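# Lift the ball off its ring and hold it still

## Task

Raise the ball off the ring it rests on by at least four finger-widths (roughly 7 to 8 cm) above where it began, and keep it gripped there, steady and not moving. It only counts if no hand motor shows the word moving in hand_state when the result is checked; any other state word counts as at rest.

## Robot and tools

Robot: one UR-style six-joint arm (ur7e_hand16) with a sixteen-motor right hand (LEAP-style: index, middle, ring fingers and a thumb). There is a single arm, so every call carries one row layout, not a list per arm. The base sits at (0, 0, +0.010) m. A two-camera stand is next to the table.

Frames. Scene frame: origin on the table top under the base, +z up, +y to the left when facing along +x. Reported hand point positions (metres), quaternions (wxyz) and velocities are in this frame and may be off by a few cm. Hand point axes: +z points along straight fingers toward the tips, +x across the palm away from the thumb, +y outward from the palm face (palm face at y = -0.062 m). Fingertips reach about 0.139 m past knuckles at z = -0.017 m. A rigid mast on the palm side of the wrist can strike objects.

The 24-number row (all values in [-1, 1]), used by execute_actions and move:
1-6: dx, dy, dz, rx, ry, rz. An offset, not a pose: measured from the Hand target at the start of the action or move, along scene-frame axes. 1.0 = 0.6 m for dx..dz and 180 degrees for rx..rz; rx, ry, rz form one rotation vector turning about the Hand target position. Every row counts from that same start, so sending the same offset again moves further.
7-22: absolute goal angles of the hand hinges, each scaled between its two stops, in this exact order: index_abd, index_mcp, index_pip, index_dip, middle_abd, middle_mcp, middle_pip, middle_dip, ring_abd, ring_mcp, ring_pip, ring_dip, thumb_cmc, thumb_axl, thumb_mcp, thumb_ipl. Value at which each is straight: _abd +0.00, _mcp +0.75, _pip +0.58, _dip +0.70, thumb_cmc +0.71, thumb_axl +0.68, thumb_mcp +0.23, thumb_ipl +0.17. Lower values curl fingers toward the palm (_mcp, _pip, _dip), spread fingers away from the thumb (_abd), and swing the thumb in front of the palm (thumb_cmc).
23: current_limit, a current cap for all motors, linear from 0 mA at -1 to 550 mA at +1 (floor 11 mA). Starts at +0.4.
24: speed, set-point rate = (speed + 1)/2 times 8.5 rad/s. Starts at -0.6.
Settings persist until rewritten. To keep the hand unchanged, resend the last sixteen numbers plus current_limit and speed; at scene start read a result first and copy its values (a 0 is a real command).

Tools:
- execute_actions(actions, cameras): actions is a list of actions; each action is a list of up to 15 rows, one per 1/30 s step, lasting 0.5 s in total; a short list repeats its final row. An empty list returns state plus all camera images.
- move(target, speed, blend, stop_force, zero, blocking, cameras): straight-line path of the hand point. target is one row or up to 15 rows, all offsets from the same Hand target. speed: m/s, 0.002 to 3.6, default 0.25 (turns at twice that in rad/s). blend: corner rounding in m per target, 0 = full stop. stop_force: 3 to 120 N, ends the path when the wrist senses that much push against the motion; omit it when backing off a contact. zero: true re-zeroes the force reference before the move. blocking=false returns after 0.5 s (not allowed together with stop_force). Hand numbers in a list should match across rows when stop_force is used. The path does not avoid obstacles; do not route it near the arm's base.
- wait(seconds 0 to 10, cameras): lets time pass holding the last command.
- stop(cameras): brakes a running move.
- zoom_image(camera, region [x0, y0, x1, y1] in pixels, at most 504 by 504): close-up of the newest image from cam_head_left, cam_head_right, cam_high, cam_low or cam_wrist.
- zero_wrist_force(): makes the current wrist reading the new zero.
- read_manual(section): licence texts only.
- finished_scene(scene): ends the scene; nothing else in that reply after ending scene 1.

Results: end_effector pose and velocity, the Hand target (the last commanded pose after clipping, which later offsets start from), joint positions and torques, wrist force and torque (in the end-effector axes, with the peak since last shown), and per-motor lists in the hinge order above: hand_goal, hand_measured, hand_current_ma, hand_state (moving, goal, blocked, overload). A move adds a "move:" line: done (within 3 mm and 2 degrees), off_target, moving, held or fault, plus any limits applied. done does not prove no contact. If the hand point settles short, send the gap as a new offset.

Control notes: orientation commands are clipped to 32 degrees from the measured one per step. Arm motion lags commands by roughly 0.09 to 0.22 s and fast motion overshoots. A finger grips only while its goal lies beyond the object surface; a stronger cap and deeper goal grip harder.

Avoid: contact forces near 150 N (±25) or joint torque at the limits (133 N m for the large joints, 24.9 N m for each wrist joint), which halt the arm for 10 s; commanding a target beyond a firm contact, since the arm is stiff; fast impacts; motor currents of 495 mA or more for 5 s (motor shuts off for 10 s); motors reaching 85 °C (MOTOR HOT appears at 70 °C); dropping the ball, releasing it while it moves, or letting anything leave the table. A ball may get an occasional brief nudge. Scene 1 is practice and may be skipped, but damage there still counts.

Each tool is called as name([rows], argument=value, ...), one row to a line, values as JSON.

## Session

execute_actions(actions=[])

zoom_image(camera="cam_high", region=[290, 220, 590, 500])

Scene clock: 0.00 s.
end_effector_position=(+0.0979, +0.3854, +0.1789) hand_goal=(+0.000, +0.754, +0.576, +0.696, +0.000, +0.754, +0.576, +0.696, +0.000, +0.754, +0.576, +0.696, +0.714, +0.678, +0.226, +0.168) hand_measured=(+0.000, +0.754, +0.576, +0.696, +0.000, +0.754, +0.576, +0.696, +0.000, +0.754, +0.576, +0.696, +0.714, +0.678, +0.226, +0.168) hand_current_ma=(+0, +0, +0, +0, +0, +0, +0, +0, +0, +0, +0, +0, +0, +0, +0, +0) hand_state=(goal, goal, goal, goal, goal, goal, goal, goal, goal, goal, goal, goal, goal, goal, goal, goal) hand_current_limit=0.40 hand_speed=-0.60 end_effector_quat_wxyz=(-0.079, +0.847, -0.513, +0.113)
Joint positions: [1.002 -1.667 2.18 -2.253 -1.8 3.611]
Joint velocities: within noise
Joint torques (N m): no reading
Motor temperatures (°C): [28 29 26 35 33 31]
Wrist force (N): no reading
Wrist torque (N m): no reading
Wrist force, peak (N): no reading
Hand target: +0.0979, +0.3854, +0.1789; -0.079, +0.847, -0.513, +0.113
camera_calibration:
cam_wrist: T_world_to_cam=[[-0.860203, 0.40027, -0.315966, 0.0300707], [0.0192018, 0.644584, 0.764292, -0.43311], [0.50959, 0.65138, -0.562159, -0.076], [0, 0, 0, 1]] pos_world=[0.0729123, 0.316644, 0.2978]

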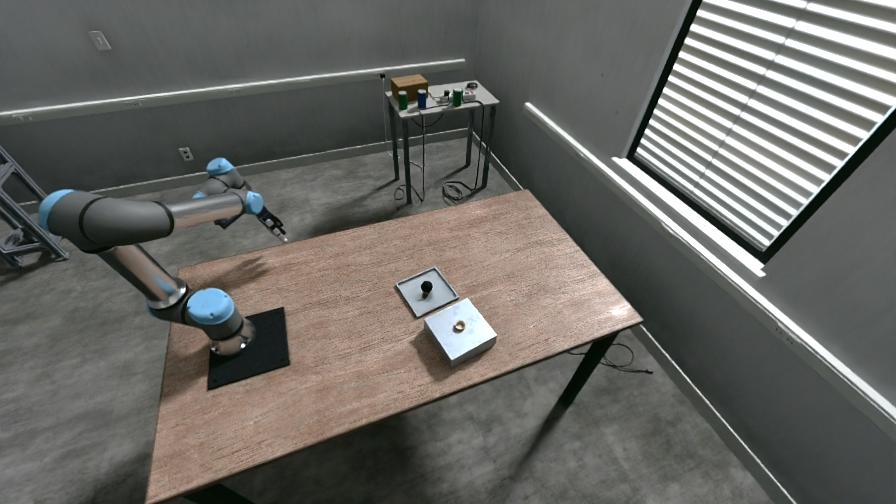

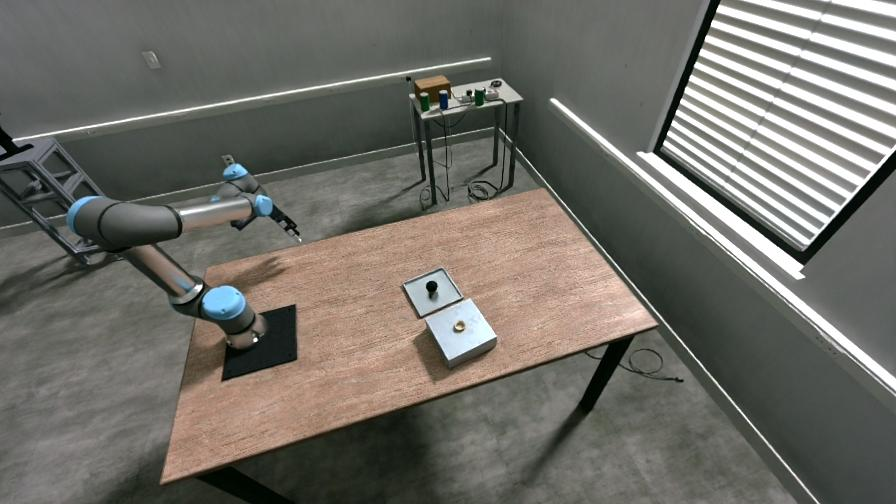

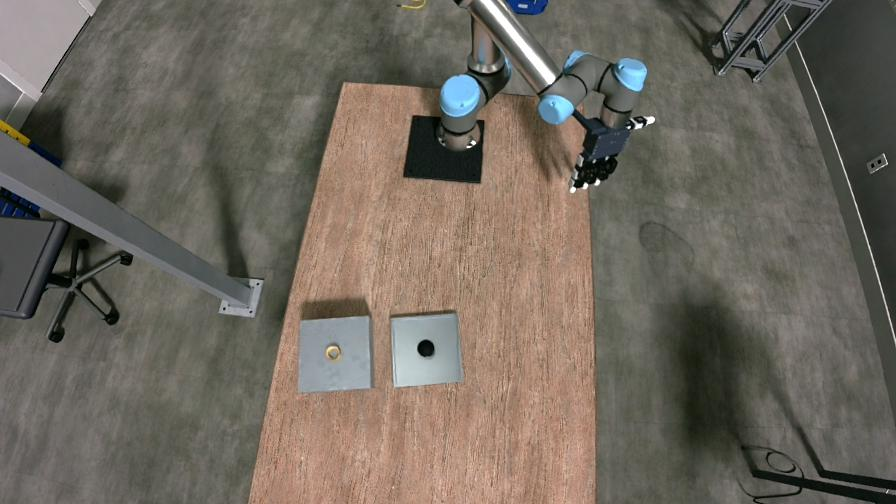

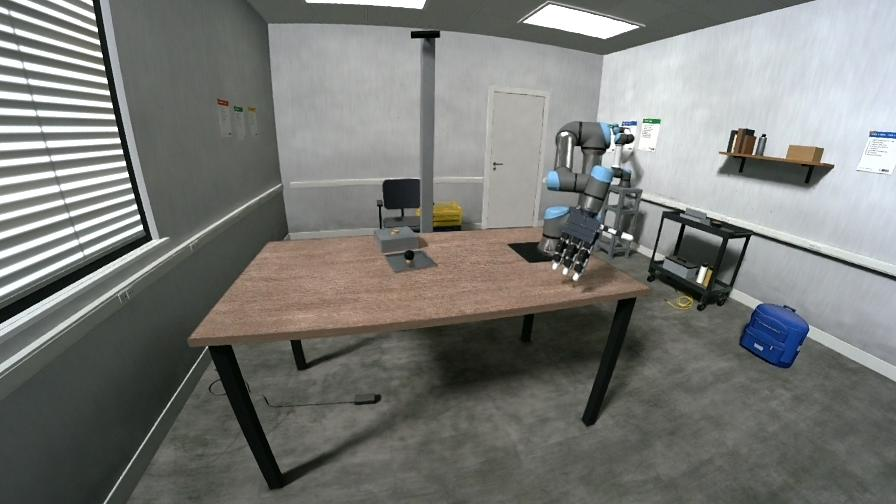

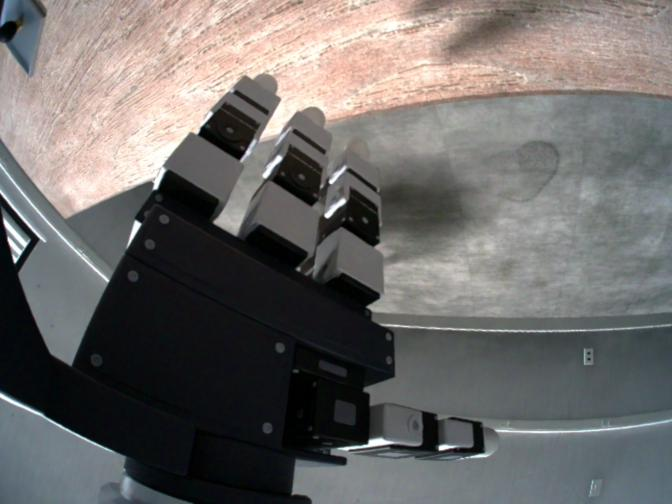

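Scaled by 1.680.

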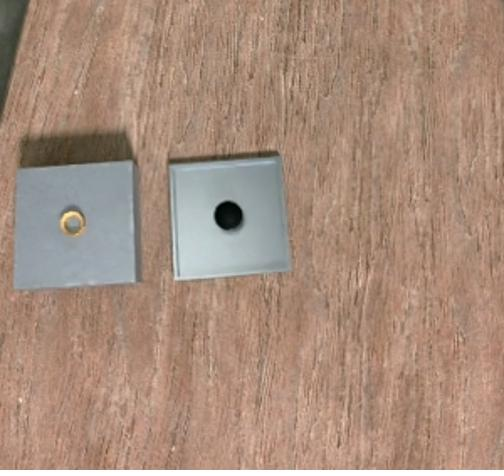

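move(target=[0.55,-0.4,0.1,0.0649,-0.3079,-0.1963,0,0.49,-0.23,0.3,0,0.49,-0.23,0.3,0,0.75,0.58,0.7,-0.66,0.68,0.24,-0.05,0.4,-0.6], speed=0.6)

move([
  [0.528,-0.3042,-0.143,0,0,0,0,0.49,-0.23,0.3,0,0.49,-0.23,0.3,0,0.75,0.58,0.7,-0.66,0.68,0.24,-0.05,0.4,-0.6],
  [0.528,-0.3042,-0.3093,0,0,0,0,0.49,-0.23,0.3,0,0.49,-0.23,0.3,0,0.75,0.58,0.7,-0.66,0.68,0.24,-0.05,0.4,-0.6],
], speed=[0.5, 0.2], blend=[0.04, 0], cameras=["cam_wrist", "cam_low"])

zoom_image(camera="cam_wrist", region=[336, 0, 672, 252])

Scene clock: 32.40 s.
end_effector_position=(+0.4279, +0.1454, +0.2389) hand_goal=(+0.000, +0.490, -0.230, +0.300, +0.000, +0.490, -0.230, +0.300, +0.000, +0.750, +0.580, +0.700, -0.660, +0.680, +0.240, -0.050) hand_measured=(+0.000, +0.486, -0.226, +0.302, +0.000, +0.486, -0.226, +0.302, +0.000, +0.742, +0.576, +0.696, -0.656, +0.678, +0.236, -0.048) hand_current_ma=(+0, -2, +2, +2, +0, -3, +2, +2, +0, -7, -2, -2, +2, -2, -5, +1) hand_state=(goal, goal, goal, goal, goal, goal, goal, goal, goal, goal, goal, goal, goal, goal, goal, goal) hand_current_limit=0.40 hand_speed=-0.60 end_effector_quat_wxyz=(+0.349, -0.499, +0.650, -0.455)
Joint positions: [0.198 -1.65 2.488 -3.609 -1.979 3.284]
Joint torques (N m): [2.11 -11.16 -6.33 -3.96 -3.06 1.85]
Wrist force (N): [0.2 -0.6 0.3]
Wrist torque (N m): [-0.10 -0.14 -0.05]
Wrist force, peak (N): [1.2 -1.3 1.7]
Hand target: +0.4279, +0.1454, +0.2389; +0.349, -0.499, +0.650, -0.455
Off the commanded pose: 0.000 m, 0 deg.
move: done

Scene clock: 34.23 s.
end_effector_position=(+0.7448, -0.0372, +0.0534) hand_goal=(+0.000, +0.490, -0.230, +0.300, +0.000, +0.490, -0.230, +0.300, +0.000, +0.750, +0.580, +0.700, -0.660, +0.680, +0.240, -0.050) hand_measured=(+0.000, +0.486, -0.228, +0.302, +0.000, +0.484, -0.228, +0.302, +0.000, +0.740, +0.576, +0.696, -0.658, +0.678, +0.238, -0.048) hand_current_ma=(+0, -3, +1, +2, +0, -5, +1, +1, +0, -9, -2, -2, +2, -2, -2, +1) hand_state=(goal, goal, goal, goal, goal, goal, goal, goal, goal, goal, goal, goal, goal, goal, goal, goal) hand_current_limit=0.40 hand_speed=-0.60 end_effector_quat_wxyz=(+0.349, -0.499, +0.650, -0.455)
Joint positions: [-0.228 -0.75 1.795 -3.848 -1.578 3.134]
Joint torques (N m): [-9.54 -42.46 -2.68 -3.05 2.97 -1.41]
Wrist force (N): [0.4 -0.7 0.4]
Wrist torque (N m): [-0.13 -0.16 -0.04]
Wrist force, peak (N): [1.1 -2.0 2.7]
Hand target: +0.7447, -0.0372, +0.0533; +0.349, -0.499, +0.650, -0.455
Off the commanded pose: 0.000 m, 0 deg.
move: done
camera_calibration:
cam_wrist: T_world_to_cam=[[0.0628569, 0.785755, -0.615335, 0.058808], [-0.361194, 0.592671, 0.719917, 0.206479], [0.93037, 0.177003, 0.321063, -0.579117], [0, 0, 0, 1]] pos_world=[0.609675, -0.0660768, 0.0734723]
Images, in order (width x height): cam_low 896x504, cam_wrist 672x504.

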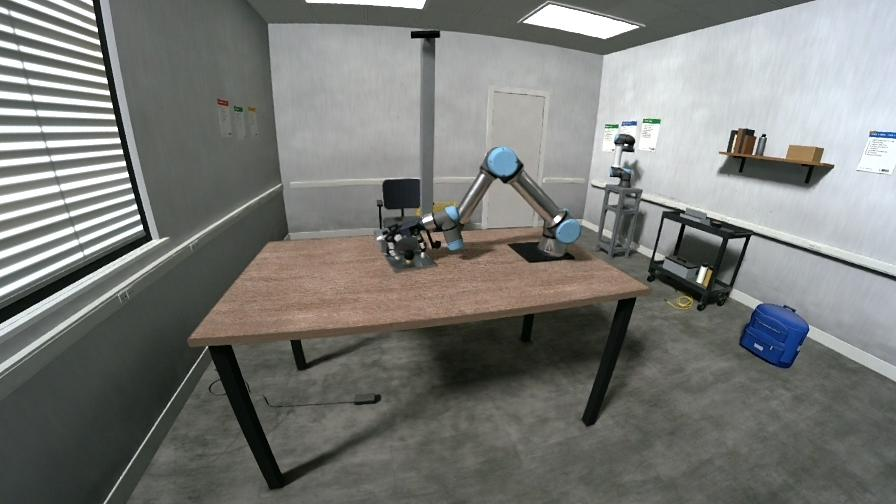

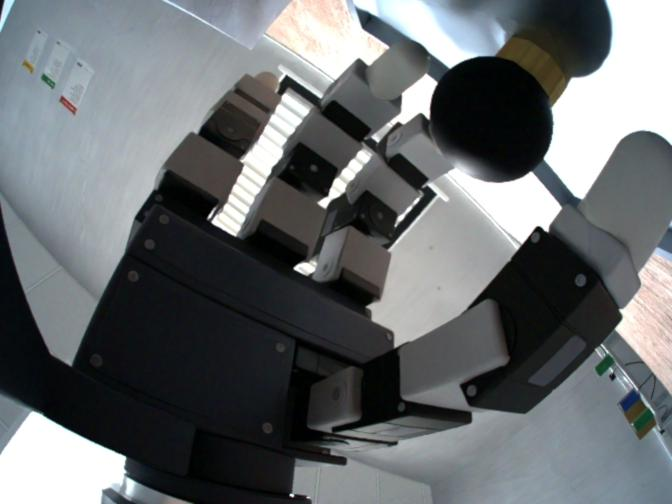

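Scaled by 1.500 from the camera's 672x504 image, which has a finer 960x720 frame.

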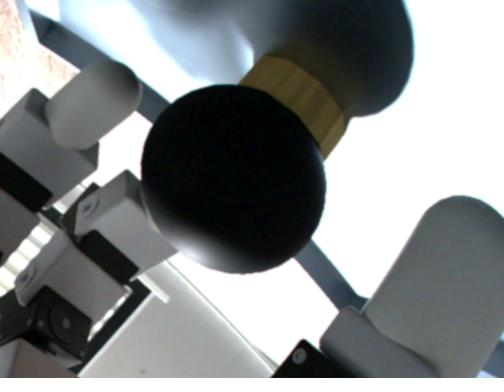

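move([
  [0,0,0,0,0,0,0,0.155,-0.23,0.3,0,0.155,-0.23,0.3,0,0.75,0.58,0.7,-0.66,0.68,-0.085,-0.05,0.6,-0.88],
  [0,0,0.2,0,0,0,0,0.155,-0.23,0.3,0,0.155,-0.23,0.3,0,0.75,0.58,0.7,-0.66,0.68,-0.085,-0.05,0.6,-0.88],
], speed=[0.1, 0.2], cameras=["cam_wrist"])

Scene clock: 46.43 s.
end_effector_position=(+0.7448, -0.0371, +0.1734) hand_goal=(+0.000, +0.156, -0.230, +0.300, +0.000, +0.156, -0.230, +0.300, +0.000, +0.750, +0.580, +0.700, -0.660, +0.680, -0.084, -0.050) hand_measured=(+0.004, +0.222, -0.204, +0.308, -0.002, +0.220, -0.210, +0.306, +0.000, +0.740, +0.576, +0.696, -0.658, +0.678, +0.042, -0.024) hand_current_ma=(+2, +164, +37, +6, -1, +162, +25, +4, +0, -10, -2, -2, +1, -1, +440, +60) hand_state=(goal, blocked, blocked, goal, goal, blocked, goal, goal, goal, goal, goal, goal, goal, goal, blocked, blocked) hand_current_limit=0.60 hand_speed=-0.88 end_effector_quat_wxyz=(+0.349, -0.499, +0.650, -0.455)
Joint positions: [-0.226 -0.984 1.791 -3.611 -1.579 3.135]
Joint torques (N m): [6.7 -37.91 -6.57 -1.57 -1.94 1.15]
Wrist force (N): [0.5 0.3 0.5]
Wrist torque (N m): [-0.03 -0.17 -0.07]
Wrist force, peak (N): [0.1 -4.8 -0.2]
Hand target: +0.7447, -0.0372, +0.1733; +0.349, -0.499, +0.650, -0.455
Off the commanded pose: 0.000 m, 0 deg.
move: done
camera_calibration:
cam_wrist: T_world_to_cam=[[0.0629689, 0.785689, -0.615409, 0.132528], [-0.361288, 0.592756, 0.7198, 0.120246], [0.930326, 0.177015, 0.321185, -0.617608], [0, 0, 0, 1]] pos_world=[0.609675, -0.0660765, 0.193372]
Images, in order (width x height): cam_wrist 672x504.

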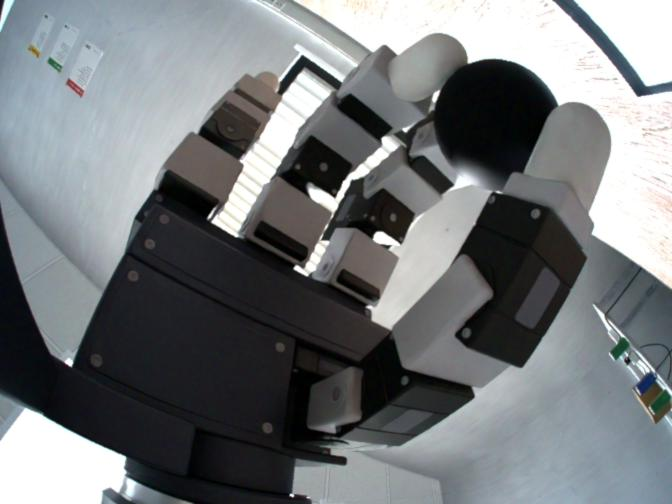

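finished_scene(scene=2)

The scene is finished: the task was done.


## Next scene

The same job, from a new start.

execute_actions(actions=[])

zoom_image(camera="cam_high", region=[290, 220, 590, 500])

Scene clock: 0.00 s.
end_effector_position=(+0.3175, -0.1662, +0.3075) hand_goal=(+0.000, +0.754, +0.576, +0.696, +0.000, +0.754, +0.576, +0.696, +0.000, +0.754, +0.576, +0.696, +0.714, +0.678, +0.226, +0.168) hand_measured=(+0.000, +0.754, +0.576, +0.696, +0.000, +0.754, +0.576, +0.696, +0.000, +0.754, +0.576, +0.696, +0.714, +0.678, +0.226, +0.168) hand_current_ma=(+0, +0, +0, +0, +0, +0, +0, +0, +0, +0, +0, +0, +0, +0, +0, +0) hand_state=(goal, goal, goal, goal, goal, goal, goal, goal, goal, goal, goal, goal, goal, goal, goal, goal) hand_current_limit=0.40 hand_speed=-0.60 end_effector_quat_wxyz=(+0.139, +0.717, -0.621, -0.284)
Joint positions: [-0.586 -1.394 1.622 -1.2 -1.785 2.452]
Joint velocities: within noise
Joint torques (N m): no reading
Motor temperatures (°C): [28 29 26 35 33 31]
Wrist force (N): no reading
Wrist torque (N m): no reading
Wrist force, peak (N): no reading
Hand target: +0.3175, -0.1662, +0.3075; +0.139, +0.717, -0.621, -0.284
camera_calibration:
cam_wrist: T_world_to_cam=[[-0.606329, 0.644533, 0.465771, 0.199959], [0.793375, 0.450499, 0.409397, -0.349016], [0.0540409, 0.617761, -0.784507, 0.451133], [0, 0, 0, 1]] pos_world=[0.373762, -0.250341, 0.403668]

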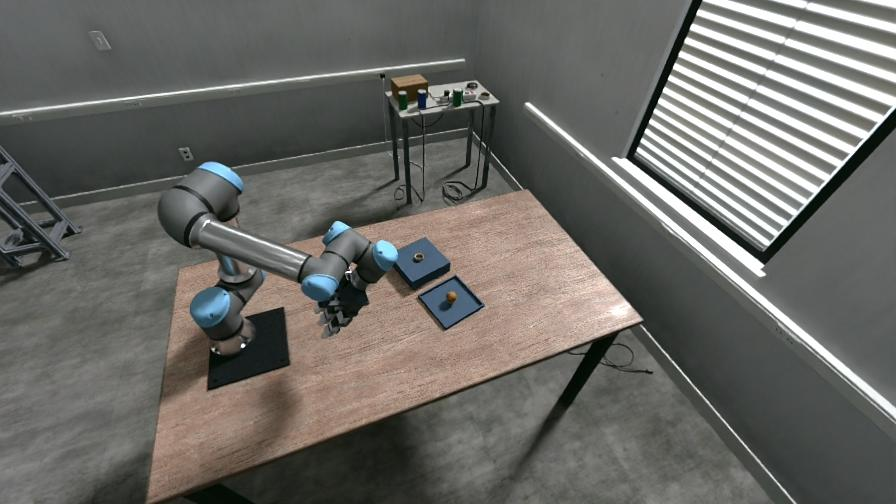

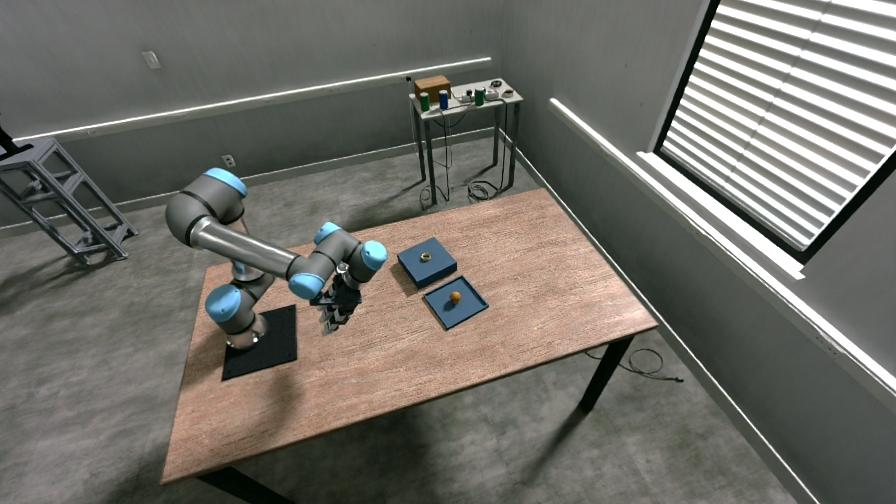

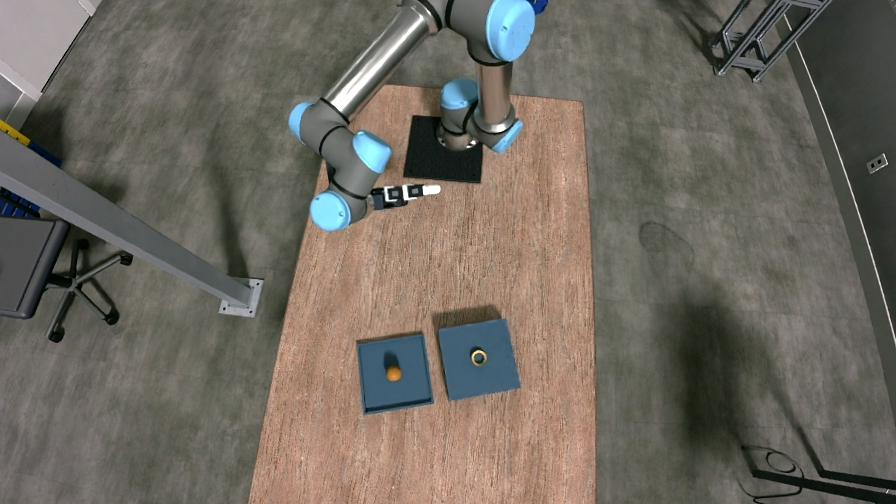

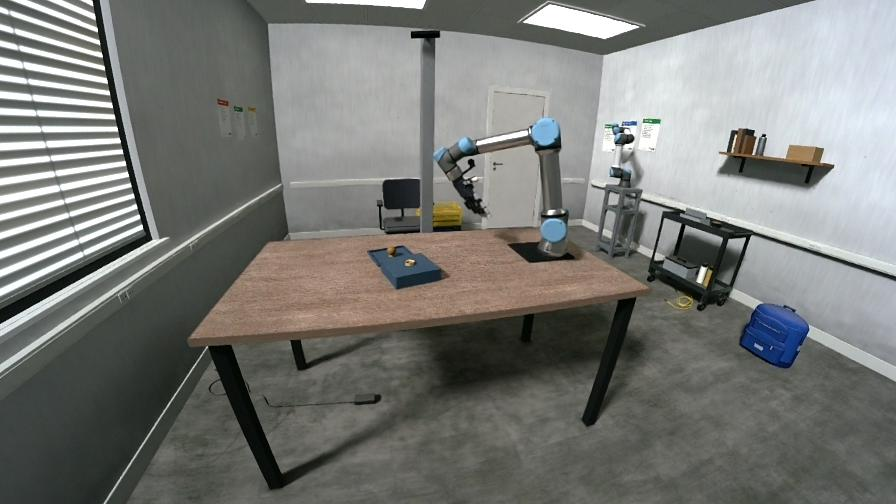

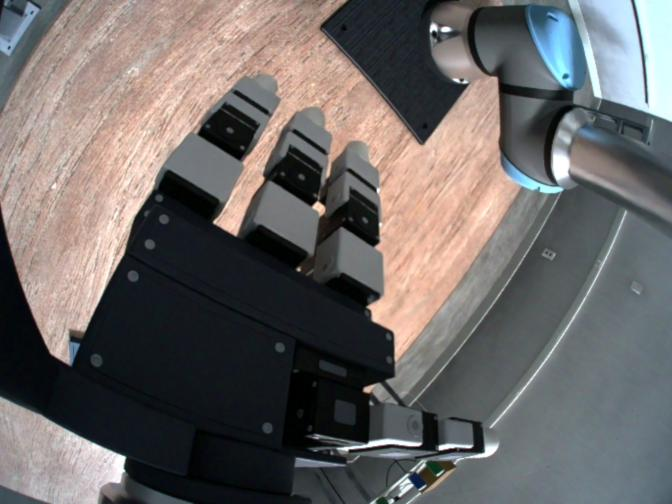

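Scaled by 1.680.

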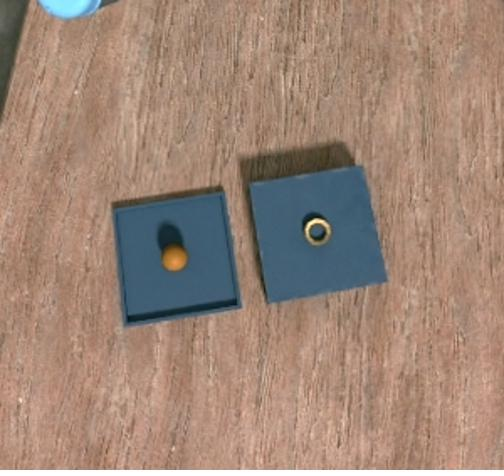

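move(target=[0.4,0.05,-0.02,-0.1351,-0.5727,-0.1622,0,0.49,-0.23,0.3,0,0.49,-0.23,0.3,0,0.75,0.58,0.7,-0.66,0.68,0.24,-0.05,0.4,-0.6], speed=0.6)

move([
  [0.4363,0.028,-0.2375,0,0,0,0,0.49,-0.23,0.3,0,0.49,-0.23,0.3,0,0.75,0.58,0.7,-0.66,0.68,0.24,-0.05,0.4,-0.6],
  [0.4363,0.028,-0.4037,0,0,0,0,0.49,-0.23,0.3,0,0.49,-0.23,0.3,0,0.75,0.58,0.7,-0.66,0.68,0.24,-0.05,0.4,-0.6],
], speed=[0.5, 0.2], blend=[0.04, 0], cameras=["cam_wrist", "cam_low"])

zoom_image(camera="cam_wrist", region=[336, 0, 672, 252])

Scene clock: 59.80 s.
end_effector_position=(+0.5575, -0.1361, +0.2955) hand_goal=(+0.000, +0.490, -0.230, +0.300, +0.000, +0.490, -0.230, +0.300, +0.000, +0.750, +0.580, +0.700, -0.660, +0.680, +0.240, -0.050) hand_measured=(+0.000, +0.486, -0.226, +0.302, +0.000, +0.486, -0.226, +0.302, +0.000, +0.742, +0.578, +0.698, -0.656, +0.678, +0.236, -0.048) hand_current_ma=(+0, -2, +2, +2, +0, -3, +2, +2, +0, -7, -1, -1, +2, -2, -5, +1) hand_state=(goal, goal, goal, goal, goal, goal, goal, goal, goal, goal, goal, goal, goal, goal, goal, goal) hand_current_limit=0.40 hand_speed=-0.60 end_effector_quat_wxyz=(+0.329, -0.470, +0.671, -0.470) end_effector_velocity=(+0.000, +0.000, +0.001) end_effector_angular_velocity=(-0.003, -0.005, +0.000)
Joint positions: [-0.563 -1.553 2.19 -3.432 -1.345 3.052]
Joint velocities: [0 0 0 -0.005 0 0]
Joint torques (N m): [-13.45 -24.13 -25.67 -3.88 3.2 0.04]
Wrist force (N): [0.4 -1.4 -0.2]
Wrist torque (N m): [-0.19 -0.15 -0.07]
Wrist force, peak (N): [0.2 -1.4 -0.9]
Hand target: +0.5575, -0.1362, +0.2955; +0.329, -0.470, +0.671, -0.470
Off the commanded pose: 0.000 m, 0 deg.
move: done

Scene clock: 61.43 s.
end_effector_position=(+0.8194, -0.1194, +0.0534) hand_goal=(+0.000, +0.490, -0.230, +0.300, +0.000, +0.490, -0.230, +0.300, +0.000, +0.750, +0.580, +0.700, -0.660, +0.680, +0.240, -0.050) hand_measured=(+0.000, +0.486, -0.228, +0.302, +0.000, +0.484, -0.228, +0.302, +0.000, +0.740, +0.578, +0.698, -0.658, +0.678, +0.236, -0.048) hand_current_ma=(+0, -3, +1, +2, +0, -4, +1, +1, +0, -9, -1, -1, +1, -2, -3, +1) hand_state=(goal, goal, goal, goal, goal, goal, goal, goal, goal, goal, goal, goal, goal, goal, goal, goal) hand_current_limit=0.40 hand_speed=-0.60 end_effector_quat_wxyz=(+0.329, -0.470, +0.671, -0.470)
Joint positions: [-0.298 -0.639 1.517 -3.683 -1.594 3.141]
Joint torques (N m): [-7.05 -50.7 -6.07 -2.4 1.43 -1.26]
Wrist force (N): [0.6 -1.3 -0.1]
Wrist torque (N m): [-0.19 -0.18 -0.18]
Wrist force, peak (N): [1.2 -2.1 -2.4]
Hand target: +0.8193, -0.1194, +0.0533; +0.329, -0.470, +0.671, -0.470
Off the commanded pose: 0.000 m, 0 deg.
move: done
camera_calibration:
cam_wrist: T_world_to_cam=[[0.132446, 0.776634, -0.615872, 0.0607066], [-0.308635, 0.62277, 0.718959, 0.242837], [0.941914, 0.0948564, 0.32218, -0.653281], [0, 0, 0, 1]] pos_world=[0.682243, -0.13641, 0.0732722]
Images, in order (width x height): cam_low 896x504, cam_wrist 672x504.

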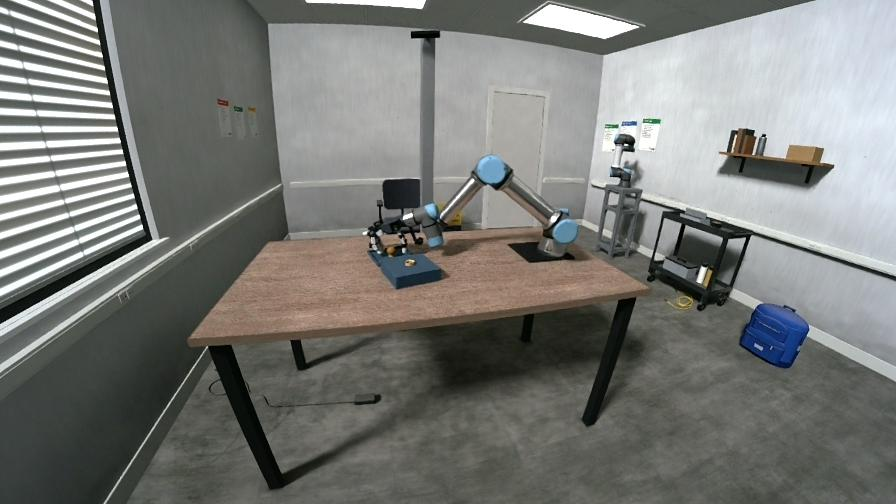

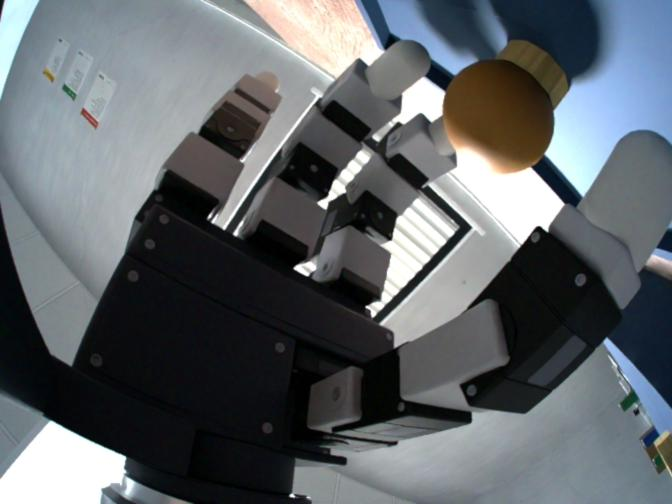

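Scaled by 1.500 from the camera's 672x504 image, which has a finer 960x720 frame.

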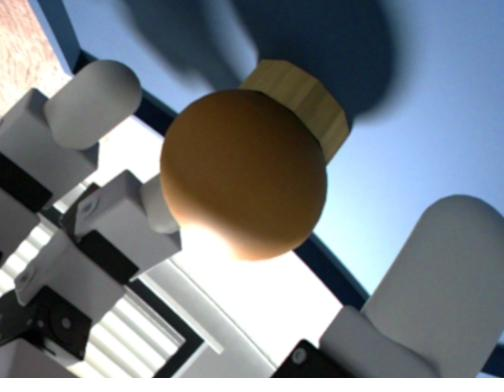

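move([
  [0,0,-0.0055,0,0,0,0,0.49,-0.23,0.3,0,0.49,-0.23,0.3,0,0.75,0.58,0.7,-0.66,0.68,0.24,-0.05,0.4,-0.6],
  [0,0,-0.0055,0,0,0,0,0.13,-0.23,0.3,0,0.13,-0.23,0.3,0,0.75,0.58,0.7,-0.66,0.68,-0.105,-0.05,0.6,-0.88],
  [0,0,0.2,0,0,0,0,0.13,-0.23,0.3,0,0.13,-0.23,0.3,0,0.75,0.58,0.7,-0.66,0.68,-0.105,-0.05,0.6,-0.88],
], speed=[0.1, 0.1, 0.2], cameras=["cam_wrist"])

Scene clock: 83.90 s.
end_effector_position=(+0.8194, -0.1194, +0.1733) hand_goal=(+0.000, +0.130, -0.230, +0.300, +0.000, +0.130, -0.230, +0.300, +0.000, +0.750, +0.580, +0.700, -0.660, +0.680, -0.104, -0.050) hand_measured=(+0.010, +0.192, -0.206, +0.306, -0.008, +0.188, -0.214, +0.304, +0.000, +0.740, +0.578, +0.698, -0.658, +0.678, +0.026, -0.026) hand_current_ma=(+8, +150, +33, +5, -7, +141, +19, +3, +0, -10, -1, -1, +1, -1, +440, +52) hand_state=(goal, blocked, blocked, goal, goal, blocked, goal, goal, goal, goal, goal, goal, goal, goal, blocked, blocked) hand_current_limit=0.60 hand_speed=-0.88 end_effector_quat_wxyz=(+0.329, -0.470, +0.671, -0.470)
Joint positions: [-0.297 -0.839 1.513 -3.479 -1.596 3.141]
Joint torques (N m): [9.04 -46.21 -9.48 -1.81 -2.3 1.56]
Wrist force (N): [0.3 -0.7 -0.1]
Wrist torque (N m): [-0.14 -0.14 -0.20]
Wrist force, peak (N): [0.4 -3.0 -1.1]
Hand target: +0.8193, -0.1194, +0.1733; +0.329, -0.470, +0.671, -0.470
Off the commanded pose: 0.000 m, 0 deg.
move: done
camera_calibration:
cam_wrist: T_world_to_cam=[[0.132482, 0.776587, -0.615923, 0.134451], [-0.308656, 0.622827, 0.7189, 0.156604], [0.941902, 0.094867, 0.322212, -0.691917], [0, 0, 0, 1]] pos_world=[0.682242, -0.13631, 0.193172]
Images, in order (width x height): cam_wrist 672x504.

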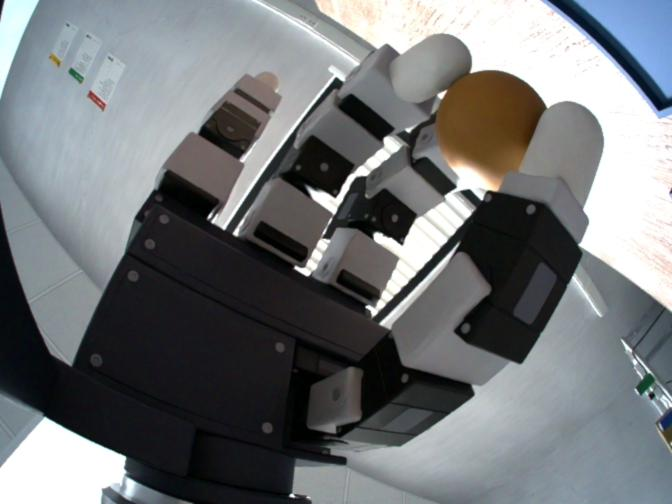

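finished_scene(scene=3)

The scene is finished: the task was done.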